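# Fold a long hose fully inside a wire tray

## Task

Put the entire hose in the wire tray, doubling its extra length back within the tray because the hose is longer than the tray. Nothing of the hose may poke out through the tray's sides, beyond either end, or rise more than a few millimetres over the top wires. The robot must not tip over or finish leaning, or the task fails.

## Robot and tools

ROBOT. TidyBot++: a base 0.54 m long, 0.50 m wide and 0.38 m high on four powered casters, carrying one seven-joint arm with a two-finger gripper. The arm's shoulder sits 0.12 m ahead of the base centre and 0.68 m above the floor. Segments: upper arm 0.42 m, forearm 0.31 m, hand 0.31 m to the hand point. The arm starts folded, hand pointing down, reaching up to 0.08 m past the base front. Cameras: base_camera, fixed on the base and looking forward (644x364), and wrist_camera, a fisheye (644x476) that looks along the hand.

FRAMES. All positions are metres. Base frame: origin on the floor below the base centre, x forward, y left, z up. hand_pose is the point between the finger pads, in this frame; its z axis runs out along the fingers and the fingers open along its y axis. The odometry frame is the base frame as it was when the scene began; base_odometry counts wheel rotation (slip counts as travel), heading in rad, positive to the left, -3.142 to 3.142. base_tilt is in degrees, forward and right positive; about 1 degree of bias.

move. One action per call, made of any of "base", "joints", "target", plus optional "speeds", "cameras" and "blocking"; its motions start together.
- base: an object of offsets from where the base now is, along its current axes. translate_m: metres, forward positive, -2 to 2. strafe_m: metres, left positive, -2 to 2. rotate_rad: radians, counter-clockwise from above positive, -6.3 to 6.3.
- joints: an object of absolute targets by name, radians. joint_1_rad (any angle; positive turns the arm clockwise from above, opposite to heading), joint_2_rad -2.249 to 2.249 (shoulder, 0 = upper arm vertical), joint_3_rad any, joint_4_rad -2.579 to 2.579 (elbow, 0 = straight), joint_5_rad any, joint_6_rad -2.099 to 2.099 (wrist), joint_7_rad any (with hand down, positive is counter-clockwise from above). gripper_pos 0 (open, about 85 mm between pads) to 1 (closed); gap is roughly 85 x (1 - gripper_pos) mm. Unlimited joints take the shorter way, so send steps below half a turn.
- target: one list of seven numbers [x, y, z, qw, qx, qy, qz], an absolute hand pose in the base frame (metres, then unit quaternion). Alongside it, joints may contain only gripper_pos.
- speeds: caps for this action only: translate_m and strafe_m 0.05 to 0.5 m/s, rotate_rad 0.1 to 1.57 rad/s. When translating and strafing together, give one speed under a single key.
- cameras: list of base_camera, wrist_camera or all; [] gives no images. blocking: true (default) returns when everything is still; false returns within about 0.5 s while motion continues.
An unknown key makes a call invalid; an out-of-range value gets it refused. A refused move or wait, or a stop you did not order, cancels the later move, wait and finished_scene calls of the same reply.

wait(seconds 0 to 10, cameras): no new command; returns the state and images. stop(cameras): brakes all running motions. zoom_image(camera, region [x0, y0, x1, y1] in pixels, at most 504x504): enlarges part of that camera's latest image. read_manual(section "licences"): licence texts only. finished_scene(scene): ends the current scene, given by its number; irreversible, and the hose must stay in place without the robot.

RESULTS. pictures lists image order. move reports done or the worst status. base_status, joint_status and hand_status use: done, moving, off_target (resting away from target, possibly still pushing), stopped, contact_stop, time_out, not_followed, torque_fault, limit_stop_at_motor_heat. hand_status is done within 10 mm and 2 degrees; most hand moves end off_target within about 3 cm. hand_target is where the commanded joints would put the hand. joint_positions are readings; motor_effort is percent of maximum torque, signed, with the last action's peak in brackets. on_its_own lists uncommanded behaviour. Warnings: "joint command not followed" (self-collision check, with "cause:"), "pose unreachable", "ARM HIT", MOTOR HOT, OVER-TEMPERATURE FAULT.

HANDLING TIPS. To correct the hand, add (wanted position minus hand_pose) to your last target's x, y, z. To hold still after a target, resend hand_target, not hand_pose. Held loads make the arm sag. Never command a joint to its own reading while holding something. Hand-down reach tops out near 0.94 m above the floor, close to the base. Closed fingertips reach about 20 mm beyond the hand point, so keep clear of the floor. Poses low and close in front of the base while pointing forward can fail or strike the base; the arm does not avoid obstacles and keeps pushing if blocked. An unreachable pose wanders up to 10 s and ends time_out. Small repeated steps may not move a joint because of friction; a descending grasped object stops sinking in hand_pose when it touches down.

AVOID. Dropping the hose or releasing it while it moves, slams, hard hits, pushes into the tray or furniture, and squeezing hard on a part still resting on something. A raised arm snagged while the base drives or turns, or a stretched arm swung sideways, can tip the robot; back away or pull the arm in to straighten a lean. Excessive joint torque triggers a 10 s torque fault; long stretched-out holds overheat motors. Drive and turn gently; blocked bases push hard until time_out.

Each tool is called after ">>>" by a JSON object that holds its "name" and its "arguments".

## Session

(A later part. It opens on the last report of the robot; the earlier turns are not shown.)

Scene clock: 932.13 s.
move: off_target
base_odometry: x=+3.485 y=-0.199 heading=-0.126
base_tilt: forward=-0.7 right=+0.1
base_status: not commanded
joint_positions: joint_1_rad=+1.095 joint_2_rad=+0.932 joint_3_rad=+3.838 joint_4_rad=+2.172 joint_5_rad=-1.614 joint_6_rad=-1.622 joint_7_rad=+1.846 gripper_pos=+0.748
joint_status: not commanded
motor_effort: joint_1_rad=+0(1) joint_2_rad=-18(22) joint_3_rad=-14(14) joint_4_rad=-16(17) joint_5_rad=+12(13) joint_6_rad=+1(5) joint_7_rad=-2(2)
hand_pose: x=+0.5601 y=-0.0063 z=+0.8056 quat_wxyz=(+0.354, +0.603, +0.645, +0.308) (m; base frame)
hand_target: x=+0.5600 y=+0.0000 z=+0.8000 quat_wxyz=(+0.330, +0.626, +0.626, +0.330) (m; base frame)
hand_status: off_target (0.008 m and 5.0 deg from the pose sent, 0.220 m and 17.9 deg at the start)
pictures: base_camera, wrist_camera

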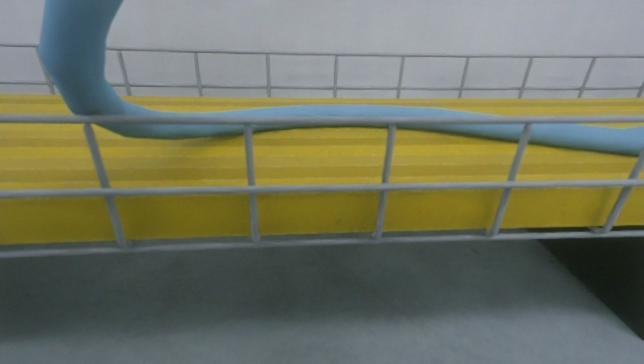

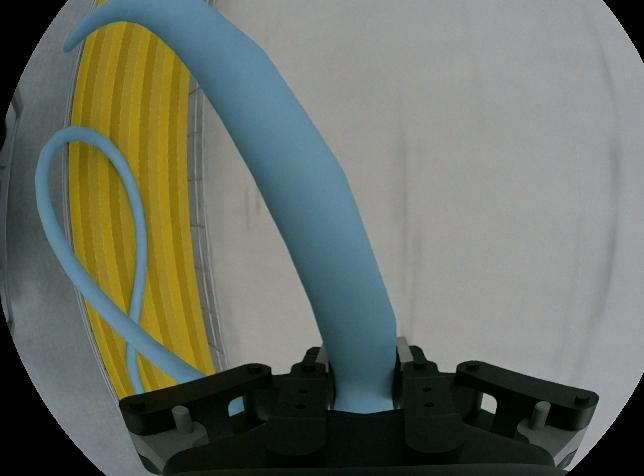

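>>> {"name": "move", "arguments": {"target": [0.52, 0.1, 0.7, 0, 0.924, 0.383, 0], "base": {"strafe_m": 0.25}, "speeds": {"strafe_m": 0.15}, "cameras": ["base_camera","wrist_camera"]}}

Scene clock: 948.70 s.
move: off_target
base_odometry: x=+3.517 y=+0.049 heading=-0.126
base_tilt: forward=-0.7 right=+0.1
base_status: done
joint_positions: joint_1_rad=+0.470 joint_2_rad=+1.073 joint_3_rad=+4.189 joint_4_rad=+1.544 joint_5_rad=-2.104 joint_6_rad=-1.977 joint_7_rad=+1.104 gripper_pos=+0.750
joint_status: not commanded
motor_effort: joint_1_rad=+1(4) joint_2_rad=-32(32) joint_3_rad=-14(16) joint_4_rad=-8(16) joint_5_rad=+5(12) joint_6_rad=-1(4) joint_7_rad=+1(3)
hand_pose: x=+0.5222 y=+0.1169 z=+0.7044 quat_wxyz=(-0.020, +0.906, +0.422, +0.025) (m; base frame)
hand_target: x=+0.5200 y=+0.1000 z=+0.7000 quat_wxyz=(+0.000, +0.924, +0.383, +0.000) (m; base frame)
hand_status: off_target (0.018 m and 6.1 deg from the pose sent, 0.155 m and 73.0 deg at the start)
pictures: base_camera, wrist_camera

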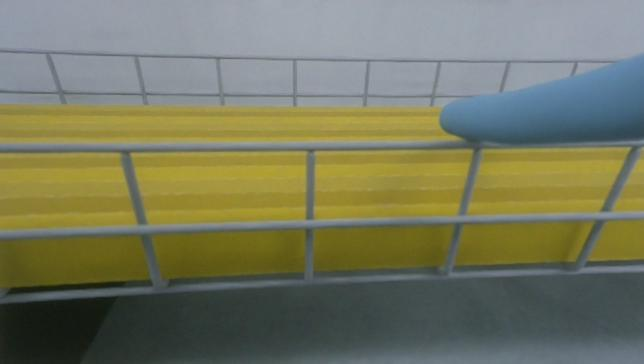

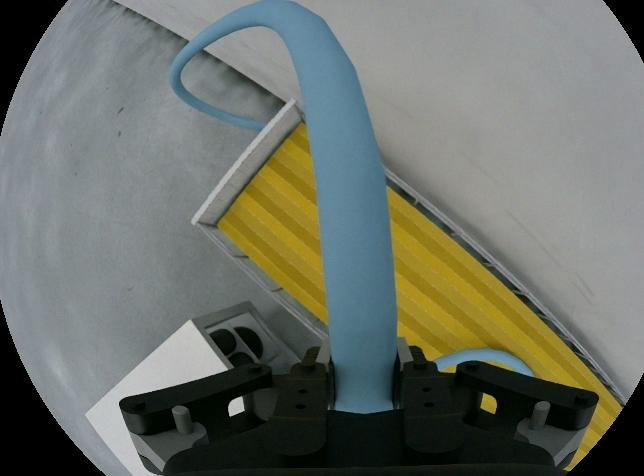

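>>> {"name": "move", "arguments": {"target": [0.52, 0.1, 0.7, 0, 0.991, -0.131, 0], "cameras": ["base_camera","wrist_camera"]}}

Scene clock: 956.50 s.
move: off_target
base_odometry: x=+3.517 y=+0.049 heading=-0.126
base_tilt: forward=-0.7 right=+0.0
base_status: not commanded
joint_positions: joint_1_rad=+0.500 joint_2_rad=+0.959 joint_3_rad=+4.356 joint_4_rad=+1.542 joint_5_rad=-2.220 joint_6_rad=-1.886 joint_7_rad=+0.190 gripper_pos=+0.750
joint_status: not commanded
motor_effort: joint_1_rad=+1(2) joint_2_rad=-30(32) joint_3_rad=-12(15) joint_4_rad=-10(10) joint_5_rad=+5(6) joint_6_rad=-3(4) joint_7_rad=-2(2)
hand_pose: x=+0.5111 y=+0.1092 z=+0.6974 quat_wxyz=(+0.003, +0.998, -0.059, -0.007) (m; base frame)
hand_target: x=+0.5200 y=+0.1000 z=+0.7000 quat_wxyz=(+0.000, +0.991, -0.131, +0.000) (m; base frame)
hand_status: off_target (0.013 m and 8.3 deg from the pose sent, 0.018 m and 65.0 deg at the start)
pictures: base_camera, wrist_camera

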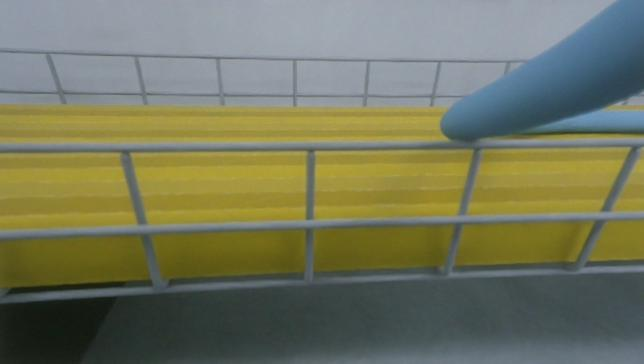

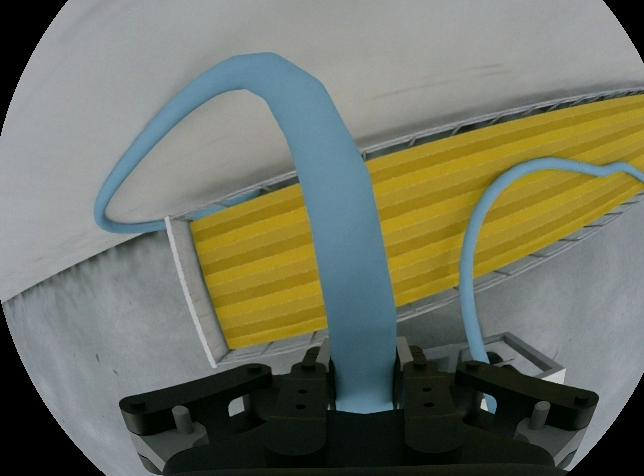

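>>> {"name": "move", "arguments": {"target": [0.60, 0.0, 0.7, 0, 0.707, 0.707, 0], "base": {"strafe_m": -0.25, "translate_m": -0.12}, "speeds": {"strafe_m": 0.15}, "cameras": ["base_camera","wrist_camera"]}}

Scene clock: 969.47 s.
move: off_target
base_odometry: x=+3.366 y=-0.184 heading=-0.126
base_tilt: forward=-0.7 right=+0.1
base_status: done
joint_positions: joint_1_rad=+0.250 joint_2_rad=+1.480 joint_3_rad=+3.544 joint_4_rad=+1.317 joint_5_rad=-1.281 joint_6_rad=-2.076 joint_7_rad=+2.135 gripper_pos=+0.750
joint_status: not commanded
motor_effort: joint_1_rad=+0(5) joint_2_rad=-45(46) joint_3_rad=-13(16) joint_4_rad=+6(10) joint_5_rad=+3(7) joint_6_rad=+10(10) joint_7_rad=+2(3)
hand_pose: x=+0.7083 y=+0.1537 z=+0.7509 quat_wxyz=(-0.073, +0.691, +0.651, +0.305) (m; base frame)
hand_target: x=+0.7135 y=+0.1490 z=+0.7627 quat_wxyz=(-0.043, +0.671, +0.671, +0.314) (m; base frame)
hand_status: off_target (0.195 m and 36.8 deg from the pose sent, 0.141 m and 96.8 deg at the start; a joint's target at an end of its range on 68 of 68 steps)
pictures: base_camera, wrist_camera

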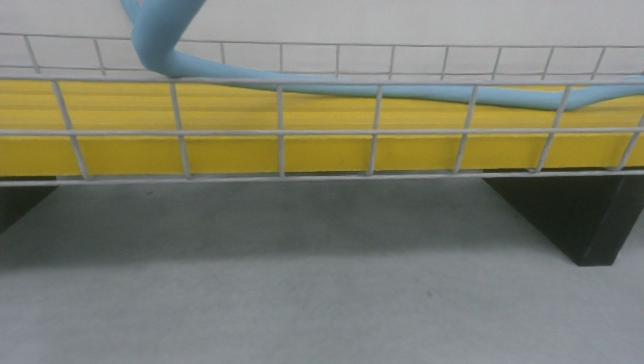

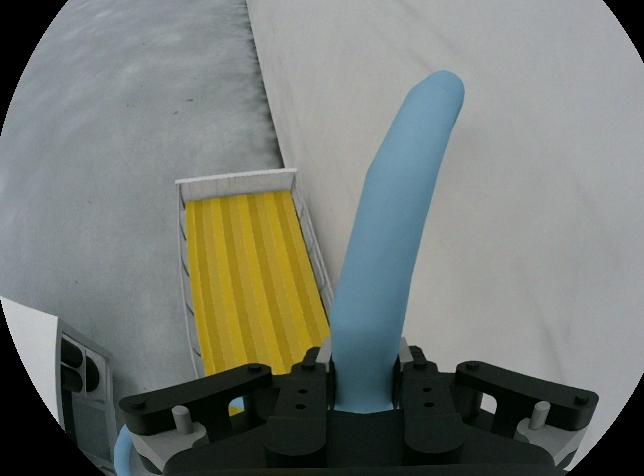

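>>> {"name": "move", "arguments": {"joints": {"joint_1_rad": -0.1, "joint_2_rad": 0.3, "joint_3_rad": 3.14, "joint_4_rad": -1.5, "joint_5_rad": 0.0, "joint_6_rad": -1.34, "joint_7_rad": 3.1}, "cameras": ["base_camera","wrist_camera"]}}

>>> {"name": "move", "arguments": {"target": [0.60, 0.0, 0.6, 0, 0.707, 0.707, 0], "cameras": ["base_camera","wrist_camera"]}}

Scene clock: 978.40 s.
move: off_target
base_odometry: x=+3.366 y=-0.184 heading=-0.126
base_tilt: forward=-0.6 right=+0.2
base_status: not commanded
joint_positions: joint_1_rad=-0.080 joint_2_rad=+0.344 joint_3_rad=+3.162 joint_4_rad=-1.499 joint_5_rad=-0.045 joint_6_rad=-1.420 joint_7_rad=+3.028 gripper_pos=+0.750
joint_status: joint_2_rad off_target (ended at +0.344, target +0.300); the others done
motor_effort: joint_1_rad=+0(2) joint_2_rad=-32(52) joint_3_rad=+0(13) joint_4_rad=+20(22) joint_5_rad=+1(4) joint_6_rad=+3(13) joint_7_rad=+0(3)
hand_pose: x=+0.5247 y=+0.0400 z=+0.6848 quat_wxyz=(-0.053, +0.727, +0.683, -0.034) (m; base frame)
hand_target: x=+0.5476 y=+0.0450 z=+0.7011 quat_wxyz=(+0.000, +0.686, +0.728, +0.001) (m; base frame)
hand_status: not commanded
pictures: base_camera, wrist_camera

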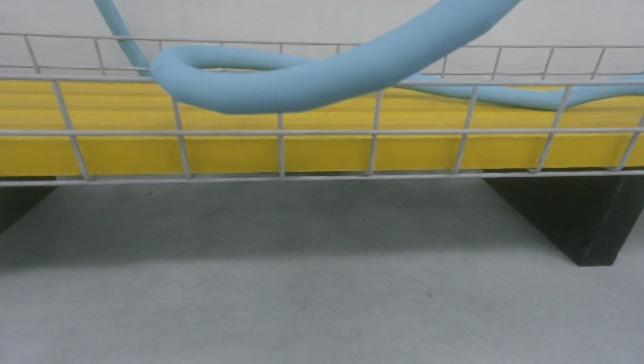

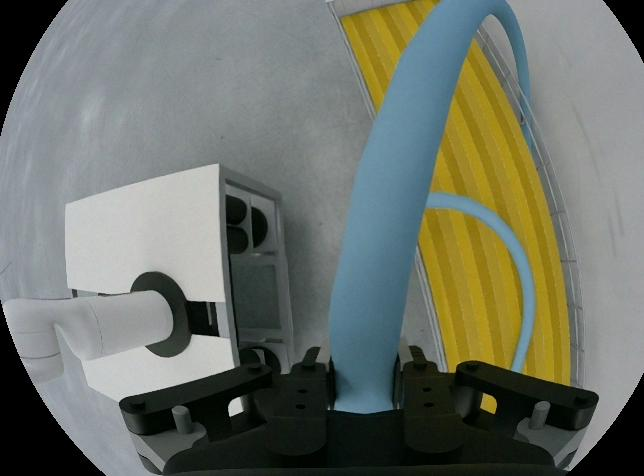

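Scene clock: 980.07 s.
move: off_target
base_odometry: x=+3.366 y=-0.184 heading=-0.126
base_tilt: forward=-0.7 right=+0.1
base_status: not commanded
joint_positions: joint_1_rad=+0.187 joint_2_rad=+0.543 joint_3_rad=+2.856 joint_4_rad=-1.537 joint_5_rad=+0.131 joint_6_rad=-1.208 joint_7_rad=+3.028 gripper_pos=+0.750
joint_status: not commanded
motor_effort: joint_1_rad=-1(2) joint_2_rad=-36(38) joint_3_rad=-4(5) joint_4_rad=+19(21) joint_5_rad=+0(1) joint_6_rad=+5(5) joint_7_rad=+0(1)
hand_pose: x=+0.5662 y=+0.0039 z=+0.5887 quat_wxyz=(-0.050, +0.702, +0.709, -0.039) (m; base frame)
hand_target: x=+0.6000 y=+0.0000 z=+0.6000 quat_wxyz=(+0.000, +0.707, +0.707, +0.000) (m; base frame)
hand_status: off_target (0.036 m and 7.2 deg from the pose sent, 0.120 m and 8.1 deg at the start)
pictures: base_camera, wrist_camera

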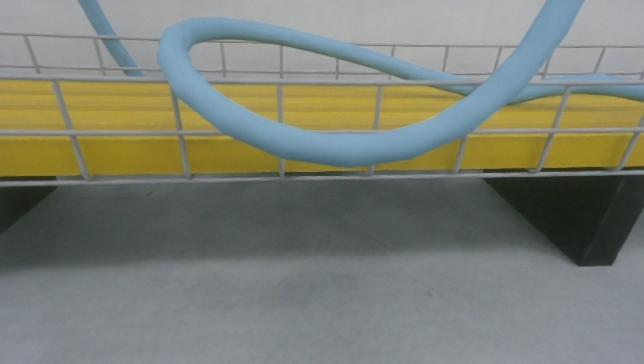

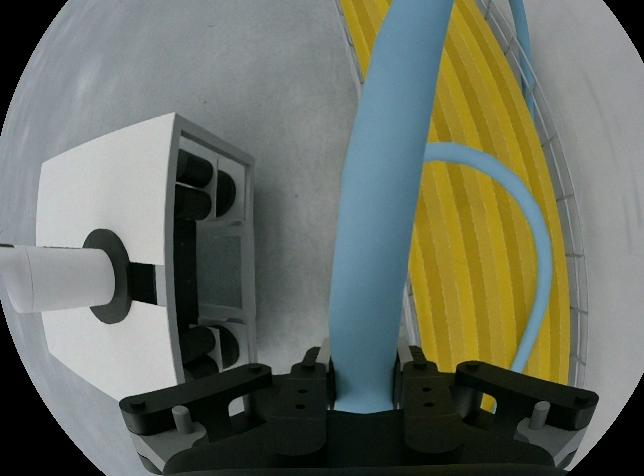

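>>> {"name": "move", "arguments": {"target": [0.62, 0.0, 0.74, 0, 0.707, 0.707, 0], "cameras": ["base_camera"]}}

>>> {"name": "move", "arguments": {"base": {"translate_m": 0.1}, "speeds": {"translate_m": 0.15}, "cameras": ["base_camera","wrist_camera"]}}

Scene clock: 984.93 s.
move: off_target
base_odometry: x=+3.366 y=-0.184 heading=-0.126
base_tilt: forward=-0.7 right=+0.1
base_status: not commanded
joint_positions: joint_1_rad=+0.160 joint_2_rad=+0.515 joint_3_rad=+2.870 joint_4_rad=-1.157 joint_5_rad=+0.132 joint_6_rad=-1.529 joint_7_rad=+3.028 gripper_pos=+0.750
joint_status: not commanded
motor_effort: joint_1_rad=+0(1) joint_2_rad=-38(40) joint_3_rad=-3(4) joint_4_rad=+21(22) joint_5_rad=+1(2) joint_6_rad=+5(6) joint_7_rad=+0(1)
hand_pose: x=+0.6193 y=-0.0047 z=+0.7120 quat_wxyz=(-0.014, +0.715, +0.698, -0.016) (m; base frame)
hand_target: x=+0.6200 y=+0.0000 z=+0.7400 quat_wxyz=(+0.000, +0.707, +0.707, +0.000) (m; base frame)
hand_status: off_target (0.028 m and 2.8 deg from the pose sent, 0.161 m and 7.2 deg at the start)
pictures: base_camera

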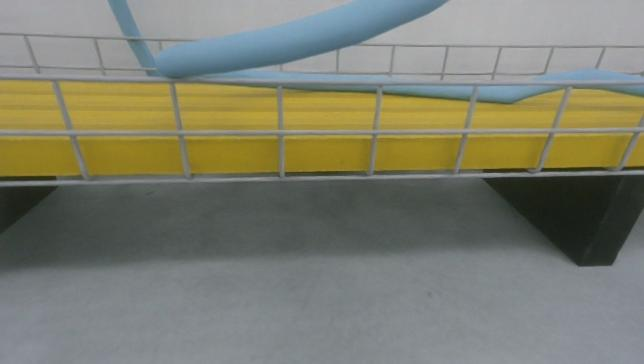

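Scene clock: 986.23 s.
move: done
base_odometry: x=+3.465 y=-0.197 heading=-0.126
base_tilt: forward=-0.7 right=+0.1
base_status: done
joint_positions: joint_1_rad=+0.159 joint_2_rad=+0.511 joint_3_rad=+2.871 joint_4_rad=-1.157 joint_5_rad=+0.132 joint_6_rad=-1.539 joint_7_rad=+3.028 gripper_pos=+0.750
joint_status: not commanded
motor_effort: joint_1_rad=+0(1) joint_2_rad=-38(41) joint_3_rad=-3(4) joint_4_rad=+21(22) joint_5_rad=+2(2) joint_6_rad=+6(6) joint_7_rad=+0(1)
hand_pose: x=+0.6162 y=-0.0046 z=+0.7144 quat_wxyz=(-0.015, +0.715, +0.699, -0.019) (m; base frame)
hand_target: x=+0.6200 y=+0.0000 z=+0.7400 quat_wxyz=(+0.000, +0.707, +0.707, +0.000) (m; base frame)
hand_status: not commanded
pictures: base_camera, wrist_camera

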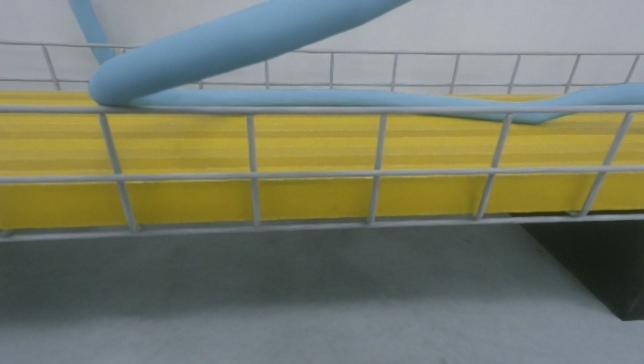

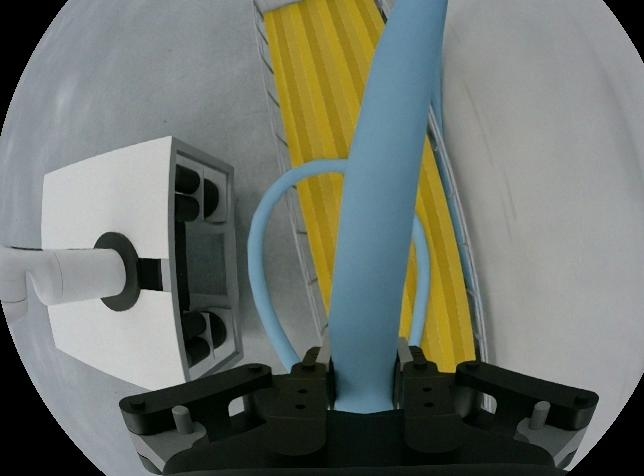

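>>> {"name": "move", "arguments": {"base": {"strafe_m": 0.27}, "speeds": {"strafe_m": 0.15}, "target": [0.62, 0.0, 0.85, 0, 0.707, 0.707, 0], "cameras": ["base_camera","wrist_camera"]}}

Scene clock: 995.47 s.
move: off_target
base_odometry: x=+3.499 y=+0.072 heading=-0.126
base_tilt: forward=-0.6 right=+0.1
base_status: done
joint_positions: joint_1_rad=+0.095 joint_2_rad=+0.544 joint_3_rad=+2.925 joint_4_rad=-0.710 joint_5_rad=+0.132 joint_6_rad=-1.923 joint_7_rad=+3.029 gripper_pos=+0.750
joint_status: not commanded
motor_effort: joint_1_rad=-2(3) joint_2_rad=-39(40) joint_3_rad=-4(5) joint_4_rad=+21(23) joint_5_rad=+0(2) joint_6_rad=+5(6) joint_7_rad=+1(2)
hand_pose: x=+0.6228 y=-0.0080 z=+0.8326 quat_wxyz=(-0.003, +0.729, +0.684, -0.015) (m; base frame)
hand_target: x=+0.6200 y=+0.0000 z=+0.8500 quat_wxyz=(+0.000, +0.707, +0.707, +0.000) (m; base frame)
hand_status: off_target (0.019 m and 4.1 deg from the pose sent, 0.136 m and 3.1 deg at the start)
pictures: base_camera, wrist_camera

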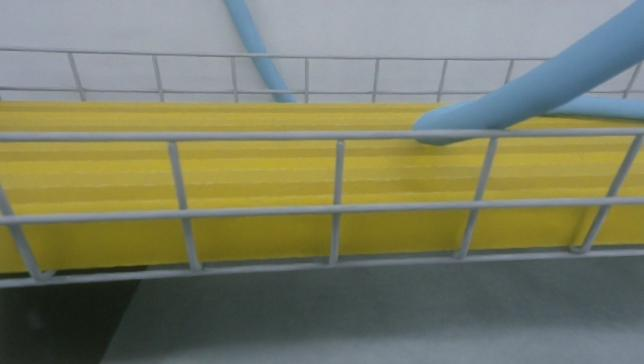

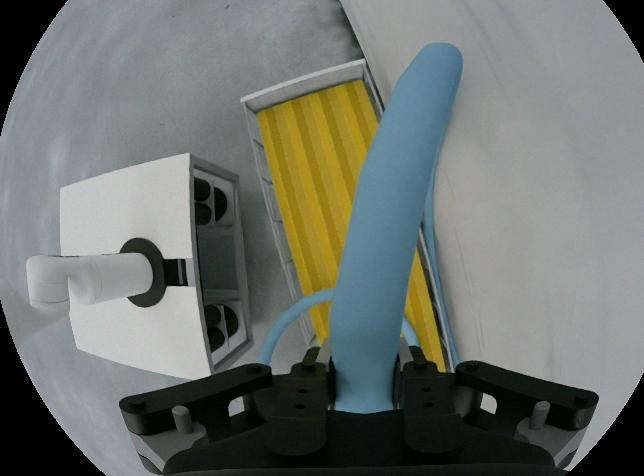

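>>> {"name": "move", "arguments": {"base": {"strafe_m": 0.28, "translate_m": -0.05}, "speeds": {"strafe_m": 0.15}, "cameras": ["base_camera","wrist_camera"]}}

Scene clock: 1000.30 s.
move: done
base_odometry: x=+3.485 y=+0.356 heading=-0.126
base_tilt: forward=-0.7 right=+0.1
base_status: done
joint_positions: joint_1_rad=+0.091 joint_2_rad=+0.546 joint_3_rad=+2.930 joint_4_rad=-0.708 joint_5_rad=+0.132 joint_6_rad=-1.924 joint_7_rad=+3.029 gripper_pos=+0.750
joint_status: not commanded
motor_effort: joint_1_rad=-1(5) joint_2_rad=-39(41) joint_3_rad=-4(5) joint_4_rad=+20(21) joint_5_rad=+0(1) joint_6_rad=+4(5) joint_7_rad=+2(2)
hand_pose: x=+0.6233 y=-0.0077 z=+0.8320 quat_wxyz=(-0.003, +0.729, +0.684, -0.016) (m; base frame)
hand_target: x=+0.6200 y=+0.0000 z=+0.8500 quat_wxyz=(+0.000, +0.707, +0.707, +0.000) (m; base frame)
hand_status: not commanded
pictures: base_camera, wrist_camera

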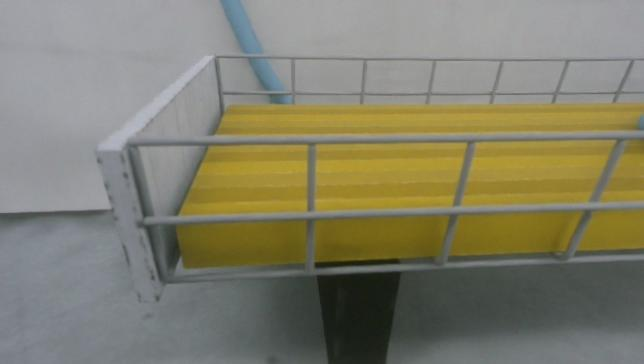

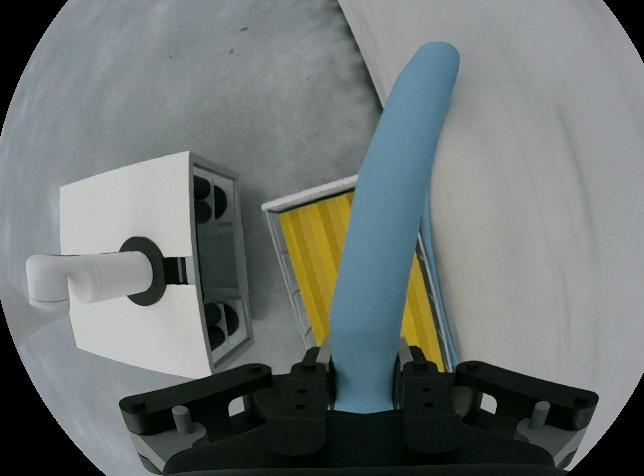

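>>> {"name": "zoom_image", "arguments": {"camera": "base_camera", "region": [180, 0, 400, 130]}}

>>> {"name": "zoom_image", "arguments": {"camera": "wrist_camera", "region": [340, 100, 520, 400]}}

Scaled by 2.291.

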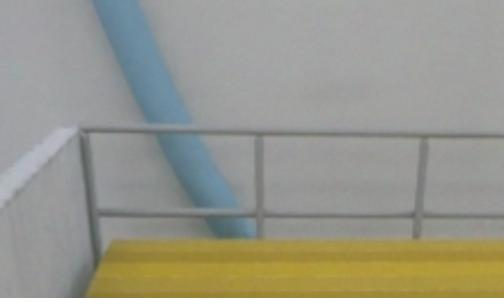

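Scaled by 1.680.

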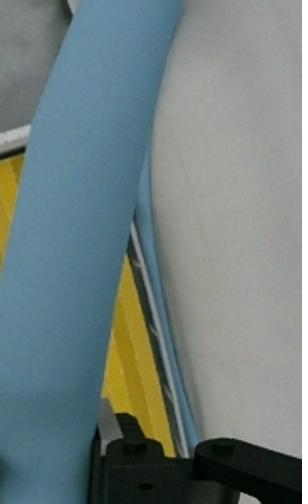

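>>> {"name": "move", "arguments": {"target": [0.55, 0, 1.15, 0.406, 0.579, 0.579, 0.406], "cameras": ["base_camera","wrist_camera"]}}

Scene clock: 1008.30 s.
move: off_target
base_odometry: x=+3.485 y=+0.356 heading=-0.126
base_tilt: forward=-0.7 right=+0.1
base_status: not commanded
joint_positions: joint_1_rad=-0.379 joint_2_rad=-0.271 joint_3_rad=+3.313 joint_4_rad=-1.312 joint_5_rad=+0.248 joint_6_rad=-1.049 joint_7_rad=+3.009 gripper_pos=+0.750
joint_status: not commanded
motor_effort: joint_1_rad=-2(3) joint_2_rad=-14(42) joint_3_rad=-3(4) joint_4_rad=+26(28) joint_5_rad=+2(4) joint_6_rad=+16(16) joint_7_rad=+1(2)
hand_pose: x=+0.5553 y=+0.0090 z=+1.0942 quat_wxyz=(+0.370, +0.593, +0.626, +0.346) (m; base frame)
hand_target: x=+0.5500 y=+0.0000 z=+1.1500 quat_wxyz=(+0.406, +0.579, +0.579, +0.406) (m; base frame)
hand_status: off_target (0.057 m and 9.7 deg from the pose sent, 0.326 m and 71.7 deg at the start)
pictures: base_camera, wrist_camera

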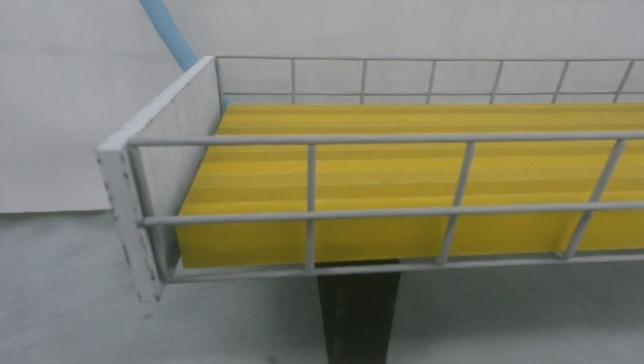

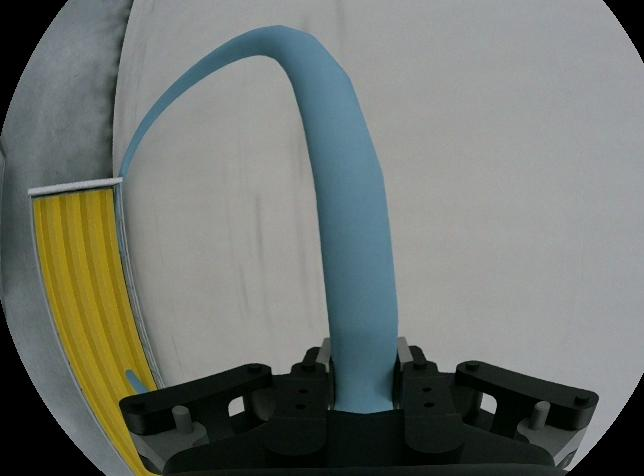

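>>> {"name": "move", "arguments": {"base": {"strafe_m": 0.3}, "speeds": {"strafe_m": 0.15}, "target": [0.5, 0, 1.2, 0.406, 0.579, 0.579, 0.406], "cameras": ["base_camera","wrist_camera"]}}

Scene clock: 1014.13 s.
move: off_target
base_odometry: x=+3.523 y=+0.654 heading=-0.126
base_tilt: forward=-0.7 right=+0.1
base_status: done
joint_positions: joint_1_rad=-0.376 joint_2_rad=-0.279 joint_3_rad=+3.291 joint_4_rad=-1.144 joint_5_rad=+0.251 joint_6_rad=-1.163 joint_7_rad=+3.009 gripper_pos=+0.750
joint_status: not commanded
motor_effort: joint_1_rad=-3(3) joint_2_rad=-13(16) joint_3_rad=-4(6) joint_4_rad=+26(29) joint_5_rad=+1(2) joint_6_rad=+17(17) joint_7_rad=+1(1)
hand_pose: x=+0.5285 y=+0.0055 z=+1.1558 quat_wxyz=(+0.384, +0.589, +0.607, +0.370) (m; base frame)
hand_target: x=+0.5000 y=+0.0000 z=+1.2000 quat_wxyz=(+0.406, +0.579, +0.579, +0.406) (m; base frame)
hand_status: off_target (0.053 m and 5.9 deg from the pose sent, 0.120 m and 9.7 deg at the start)
pictures: base_camera, wrist_camera

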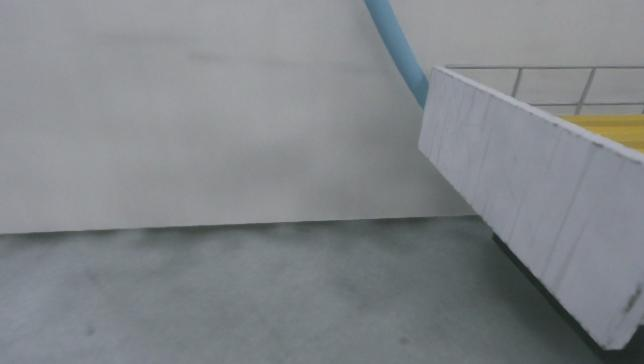

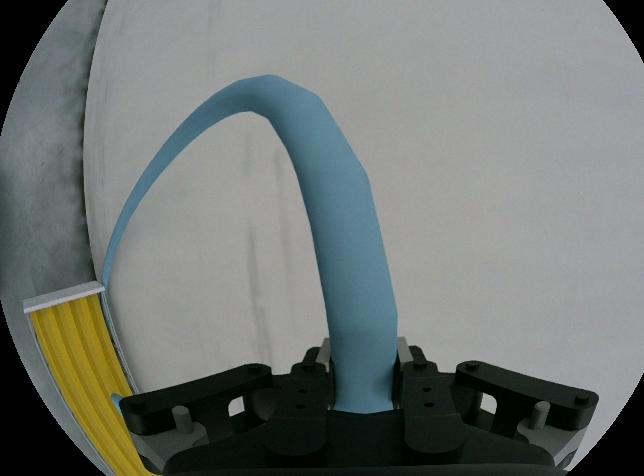

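>>> {"name": "move", "arguments": {"base": {"strafe_m": 0.3, "translate_m": -0.15}, "speeds": {"strafe_m": 0.15}, "cameras": ["base_camera","wrist_camera"]}}

Scene clock: 1019.17 s.
move: done
base_odometry: x=+3.412 y=+0.970 heading=-0.126
base_tilt: forward=-0.7 right=+0.1
base_status: done
joint_positions: joint_1_rad=-0.374 joint_2_rad=-0.284 joint_3_rad=+3.277 joint_4_rad=-1.134 joint_5_rad=+0.255 joint_6_rad=-1.164 joint_7_rad=+3.009 gripper_pos=+0.750
joint_status: not commanded
motor_effort: joint_1_rad=+0(4) joint_2_rad=-10(15) joint_3_rad=-2(7) joint_4_rad=+23(28) joint_5_rad=+3(3) joint_6_rad=+14(17) joint_7_rad=+0(1)
hand_pose: x=+0.5251 y=+0.0095 z=+1.1629 quat_wxyz=(+0.388, +0.583, +0.607, +0.375) (m; base frame)
hand_target: x=+0.5000 y=+0.0000 z=+1.2000 quat_wxyz=(+0.406, +0.579, +0.579, +0.406) (m; base frame)
hand_status: not commanded
pictures: base_camera, wrist_camera

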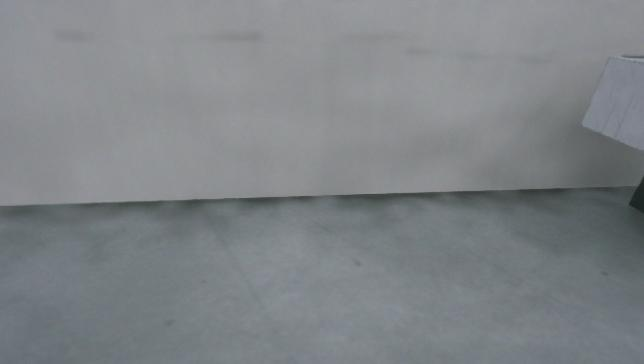

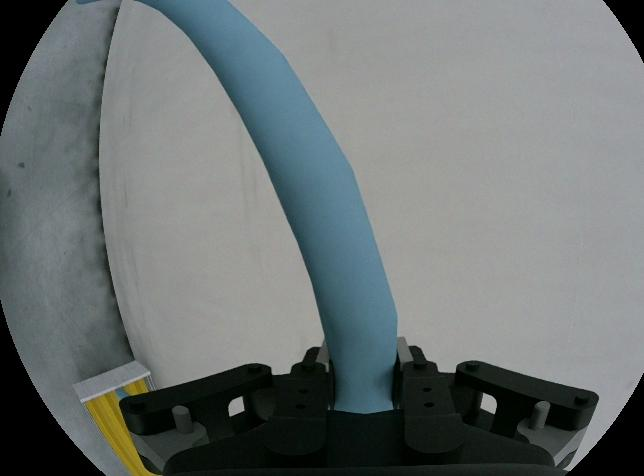

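>>> {"name": "move", "arguments": {"target": [0.56, 0, 1.28, 0.406, 0.579, 0.579, 0.406], "cameras": ["base_camera","wrist_camera"]}}

>>> {"name": "move", "arguments": {"base": {"strafe_m": -0.5}, "speeds": {"strafe_m": 0.15}, "cameras": ["base_camera","wrist_camera"]}}

Scene clock: 1025.50 s.
move: off_target
base_odometry: x=+3.412 y=+0.970 heading=-0.126
base_tilt: forward=-0.7 right=+0.0
base_status: not commanded
joint_positions: joint_1_rad=-0.022 joint_2_rad=+0.058 joint_3_rad=+3.181 joint_4_rad=-0.456 joint_5_rad=+0.036 joint_6_rad=-1.453 joint_7_rad=+3.083 gripper_pos=+0.750
joint_status: not commanded
motor_effort: joint_1_rad=-1(1) joint_2_rad=-21(22) joint_3_rad=-1(3) joint_4_rad=+18(26) joint_5_rad=+0(2) joint_6_rad=+15(16) joint_7_rad=+0(1)
hand_pose: x=+0.5852 y=-0.0165 z=+1.2554 quat_wxyz=(+0.396, +0.616, +0.560, +0.388) (m; base frame)
hand_target: x=+0.5600 y=+0.0000 z=+1.2800 quat_wxyz=(+0.406, +0.579, +0.579, +0.406) (m; base frame)
hand_status: off_target (0.039 m and 5.3 deg from the pose sent, 0.123 m and 5.2 deg at the start)
pictures: base_camera, wrist_camera

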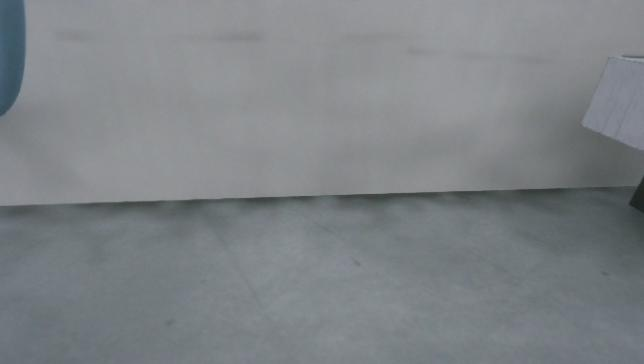

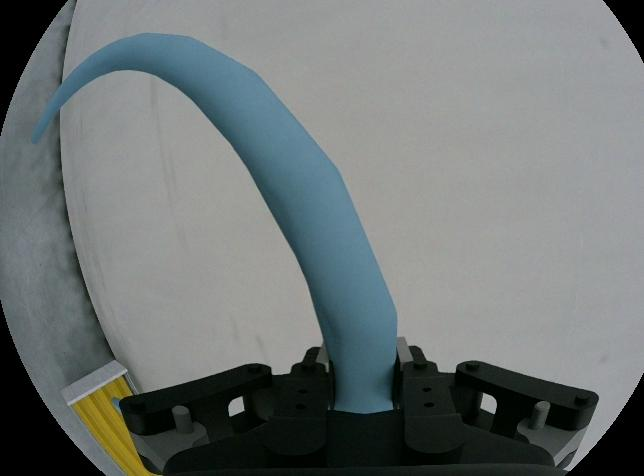

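Scene clock: 1029.50 s.
move: done
base_odometry: x=+3.349 y=+0.474 heading=-0.126
base_tilt: forward=-0.6 right=+0.1
base_status: done
joint_positions: joint_1_rad=-0.019 joint_2_rad=+0.060 joint_3_rad=+3.173 joint_4_rad=-0.452 joint_5_rad=+0.021 joint_6_rad=-1.455 joint_7_rad=+3.083 gripper_pos=+0.750
joint_status: not commanded
motor_effort: joint_1_rad=+0(1) joint_2_rad=-20(23) joint_3_rad=+0(1) joint_4_rad=+19(21) joint_5_rad=+1(2) joint_6_rad=+15(15) joint_7_rad=+0(1)
hand_pose: x=+0.5855 y=-0.0100 z=+1.2556 quat_wxyz=(+0.390, +0.612, +0.564, +0.393) (m; base frame)
hand_target: x=+0.5600 y=+0.0000 z=+1.2800 quat_wxyz=(+0.406, +0.579, +0.579, +0.406) (m; base frame)
hand_status: not commanded
pictures: base_camera, wrist_camera

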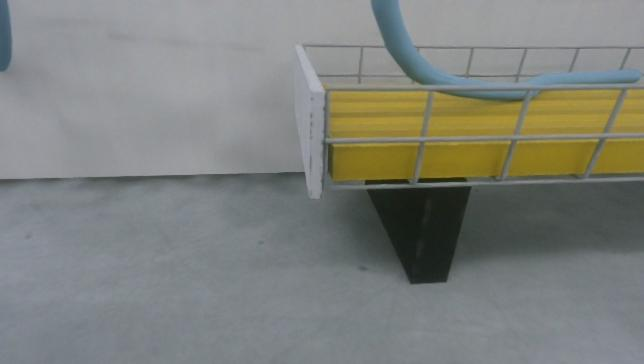

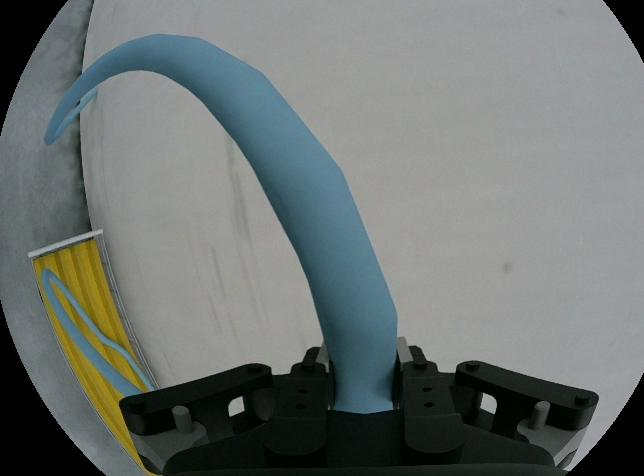

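>>> {"name": "move", "arguments": {"base": {"translate_m": 0.12}, "speeds": {"translate_m": 0.15}, "cameras": []}}

>>> {"name": "move", "arguments": {"base": {"strafe_m": -0.45}, "speeds": {"strafe_m": 0.12}, "cameras": ["base_camera","wrist_camera"]}}

Scene clock: 1035.03 s.
move: done
base_odometry: x=+3.468 y=+0.459 heading=-0.127
base_tilt: forward=-0.7 right=+0.1
base_status: done
joint_positions: joint_1_rad=-0.019 joint_2_rad=+0.065 joint_3_rad=+3.173 joint_4_rad=-0.447 joint_5_rad=+0.021 joint_6_rad=-1.457 joint_7_rad=+3.083 gripper_pos=+0.750
joint_status: not commanded
motor_effort: joint_1_rad=+1(1) joint_2_rad=-19(24) joint_3_rad=+0(1) joint_4_rad=+18(20) joint_5_rad=+2(2) joint_6_rad=+14(15) joint_7_rad=-1(1)
hand_pose: x=+0.5877 y=-0.0099 z=+1.2550 quat_wxyz=(+0.390, +0.612, +0.565, +0.393) (m; base frame)
hand_target: x=+0.5600 y=+0.0000 z=+1.2800 quat_wxyz=(+0.406, +0.579, +0.579, +0.406) (m; base frame)
hand_status: not commanded
pictures: none
No camera images: "cameras" was empty.

Scene clock: 1039.40 s.
move: done
base_odometry: x=+3.411 y=+0.012 heading=-0.126
base_tilt: forward=-0.7 right=+0.1
base_status: done
joint_positions: joint_1_rad=-0.018 joint_2_rad=+0.065 joint_3_rad=+3.169 joint_4_rad=-0.447 joint_5_rad=+0.016 joint_6_rad=-1.457 joint_7_rad=+3.084 gripper_pos=+0.750
joint_status: not commanded
motor_effort: joint_1_rad=+0(2) joint_2_rad=-20(22) joint_3_rad=+1(2) joint_4_rad=+18(19) joint_5_rad=+1(2) joint_6_rad=+15(15) joint_7_rad=+0(1)
hand_pose: x=+0.5875 y=-0.0067 z=+1.2552 quat_wxyz=(+0.387, +0.610, +0.567, +0.395) (m; base frame)
hand_target: x=+0.5600 y=+0.0000 z=+1.2800 quat_wxyz=(+0.406, +0.579, +0.579, +0.406) (m; base frame)
hand_status: not commanded
pictures: base_camera, wrist_camera

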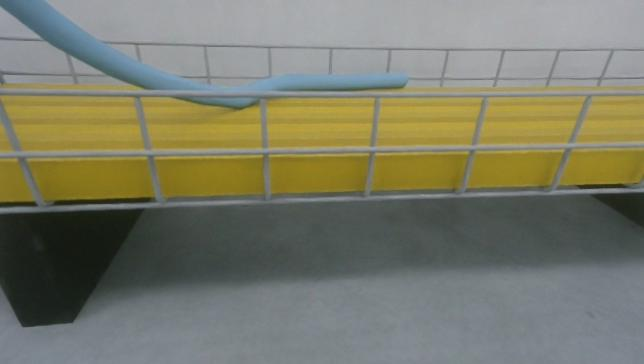

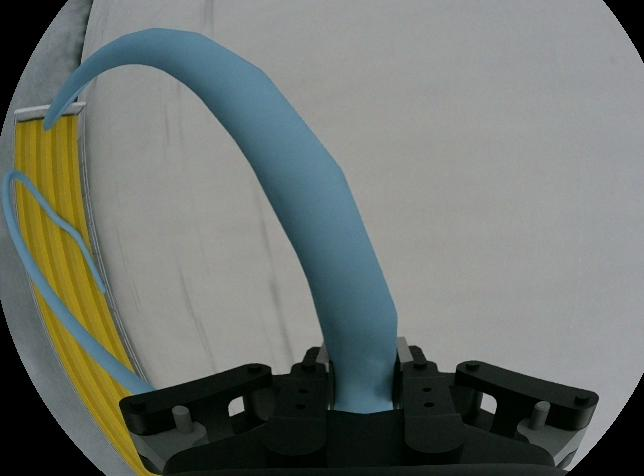

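>>> {"name": "move", "arguments": {"target": [0.62, 0, 0.8, 0.2, 0.678, 0.678, 0.2], "cameras": ["base_camera","wrist_camera"]}}

Scene clock: 1057.07 s.
move: off_target
base_odometry: x=+3.411 y=+0.012 heading=-0.126
base_tilt: forward=-0.7 right=+0.1
base_status: not commanded
joint_positions: joint_1_rad=+0.021 joint_2_rad=+0.068 joint_3_rad=+3.119 joint_4_rad=-1.662 joint_5_rad=+0.016 joint_6_rad=-0.959 joint_7_rad=+3.095 gripper_pos=+0.750
joint_status: not commanded
motor_effort: joint_1_rad=+0(1) joint_2_rad=-26(27) joint_3_rad=-1(1) joint_4_rad=+26(27) joint_5_rad=-1(2) joint_6_rad=+10(15) joint_7_rad=-2(3)
hand_pose: x=+0.5940 y=-0.0022 z=+0.7720 quat_wxyz=(+0.160, +0.702, +0.675, +0.158) (m; base frame)
hand_target: x=+0.6200 y=+0.0000 z=+0.8000 quat_wxyz=(+0.200, +0.678, +0.678, +0.200) (m; base frame)
hand_status: off_target (0.038 m and 7.2 deg from the pose sent, 0.456 m and 34.6 deg at the start)
pictures: base_camera, wrist_camera

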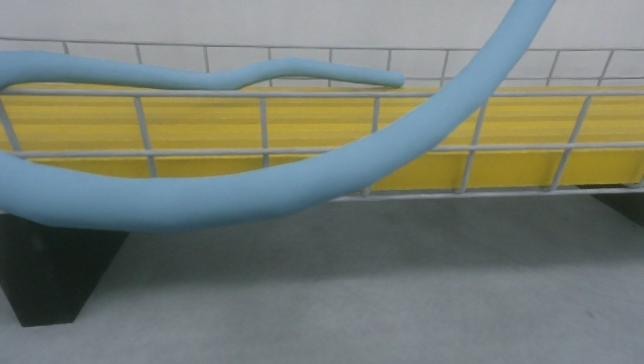

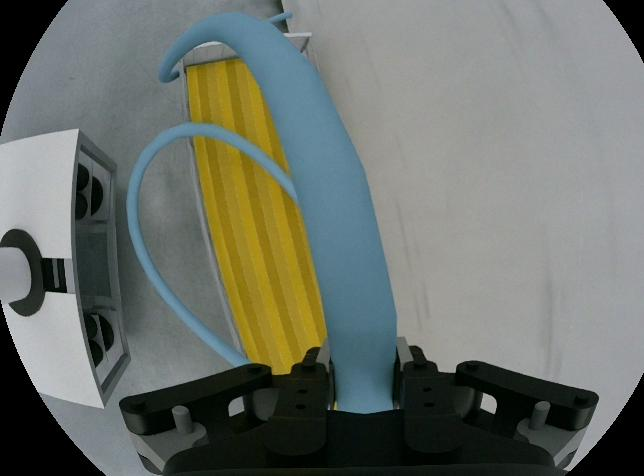

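>>> {"name": "move", "arguments": {"target": [0.64, 0, 0.85, 0.2, 0.678, 0.678, 0.2], "base": {"strafe_m": 0.45}, "speeds": {"strafe_m": 0.2}, "cameras": ["base_camera","wrist_camera"]}}

Scene clock: 1065.13 s.
move: off_target
base_odometry: x=+3.468 y=+0.459 heading=-0.126
base_tilt: forward=-0.7 right=+0.1
base_status: done
joint_positions: joint_1_rad=+0.045 joint_2_rad=+0.104 joint_3_rad=+3.093 joint_4_rad=-1.476 joint_5_rad=+0.016 joint_6_rad=-1.018 joint_7_rad=+3.095 gripper_pos=+0.750
joint_status: not commanded
motor_effort: joint_1_rad=-1(2) joint_2_rad=-26(28) joint_3_rad=-1(3) joint_4_rad=+24(27) joint_5_rad=+0(3) joint_6_rad=+11(12) joint_7_rad=+0(2)
hand_pose: x=+0.6372 y=-0.0023 z=+0.8312 quat_wxyz=(+0.189, +0.695, +0.667, +0.191) (m; base frame)
hand_target: x=+0.6400 y=+0.0000 z=+0.8499 quat_wxyz=(+0.200, +0.678, +0.678, +0.200) (m; base frame)
hand_status: off_target (0.019 m and 2.8 deg from the pose sent, 0.091 m and 7.2 deg at the start)
pictures: base_camera, wrist_camera

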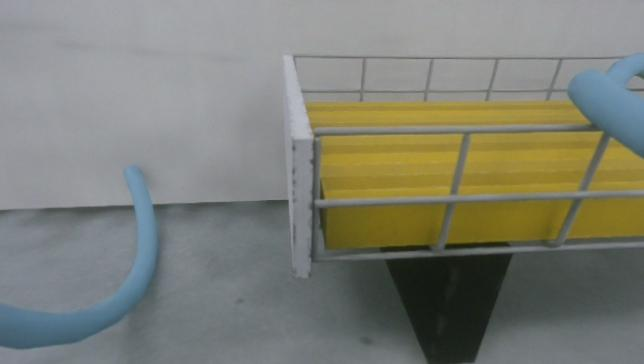

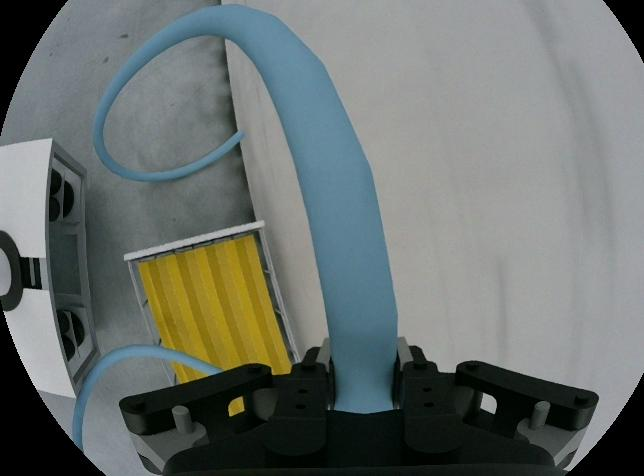

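>>> {"name": "move", "arguments": {"target": [0.58, 0, 1.24, 0.406, 0.579, 0.579, 0.406], "cameras": ["base_camera"]}}

>>> {"name": "move", "arguments": {"base": {"strafe_m": -0.65}, "speeds": {"strafe_m": 0.15}, "cameras": ["base_camera","wrist_camera"]}}

Scene clock: 1076.97 s.
move: off_target
base_odometry: x=+3.468 y=+0.459 heading=-0.126
base_tilt: forward=-0.7 right=+0.1
base_status: not commanded
joint_positions: joint_1_rad=-0.105 joint_2_rad=-0.042 joint_3_rad=+3.216 joint_4_rad=-0.785 joint_5_rad=+0.016 joint_6_rad=-1.217 joint_7_rad=+3.095 gripper_pos=+0.750
joint_status: not commanded
motor_effort: joint_1_rad=+0(1) joint_2_rad=-18(29) joint_3_rad=+0(2) joint_4_rad=+21(27) joint_5_rad=+2(2) joint_6_rad=+14(14) joint_7_rad=+0(1)
hand_pose: x=+0.6031 y=+0.0096 z=+1.2152 quat_wxyz=(+0.383, +0.594, +0.581, +0.404) (m; base frame)
hand_target: x=+0.5800 y=+0.0000 z=+1.2400 quat_wxyz=(+0.406, +0.579, +0.579, +0.406) (m; base frame)
hand_status: off_target (0.035 m and 3.2 deg from the pose sent, 0.413 m and 39.0 deg at the start)
pictures: base_camera

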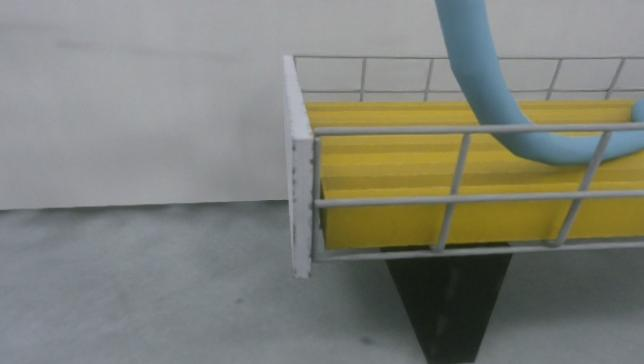

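Scene clock: 1081.97 s.
move: done
base_odometry: x=+3.387 y=-0.186 heading=-0.126
base_tilt: forward=-0.7 right=+0.1
base_status: done
joint_positions: joint_1_rad=-0.112 joint_2_rad=-0.042 joint_3_rad=+3.223 joint_4_rad=-0.785 joint_5_rad=+0.016 joint_6_rad=-1.220 joint_7_rad=+3.095 gripper_pos=+0.750
joint_status: not commanded
motor_effort: joint_1_rad=+0(2) joint_2_rad=-19(20) joint_3_rad=+0(3) joint_4_rad=+22(23) joint_5_rad=+1(3) joint_6_rad=+14(15) joint_7_rad=-1(1)
hand_pose: x=+0.6027 y=+0.0097 z=+1.2145 quat_wxyz=(+0.382, +0.595, +0.581, +0.403) (m; base frame)
hand_target: x=+0.5800 y=+0.0000 z=+1.2400 quat_wxyz=(+0.406, +0.579, +0.579, +0.406) (m; base frame)
hand_status: not commanded
pictures: base_camera, wrist_camera

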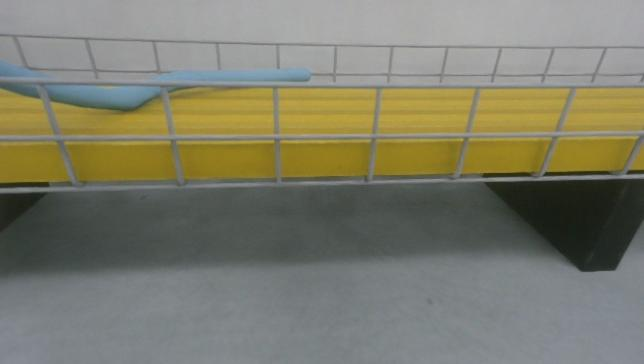

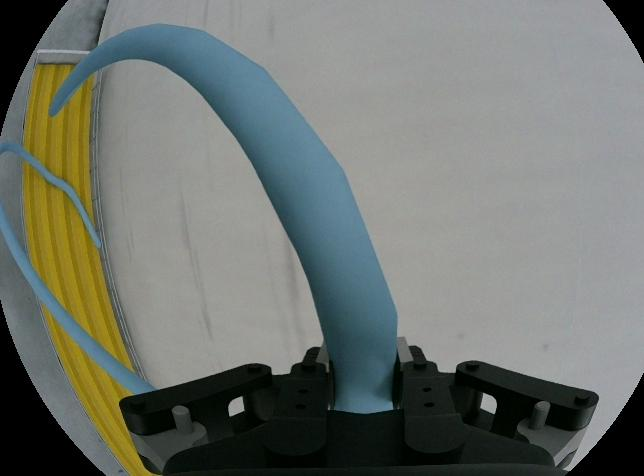

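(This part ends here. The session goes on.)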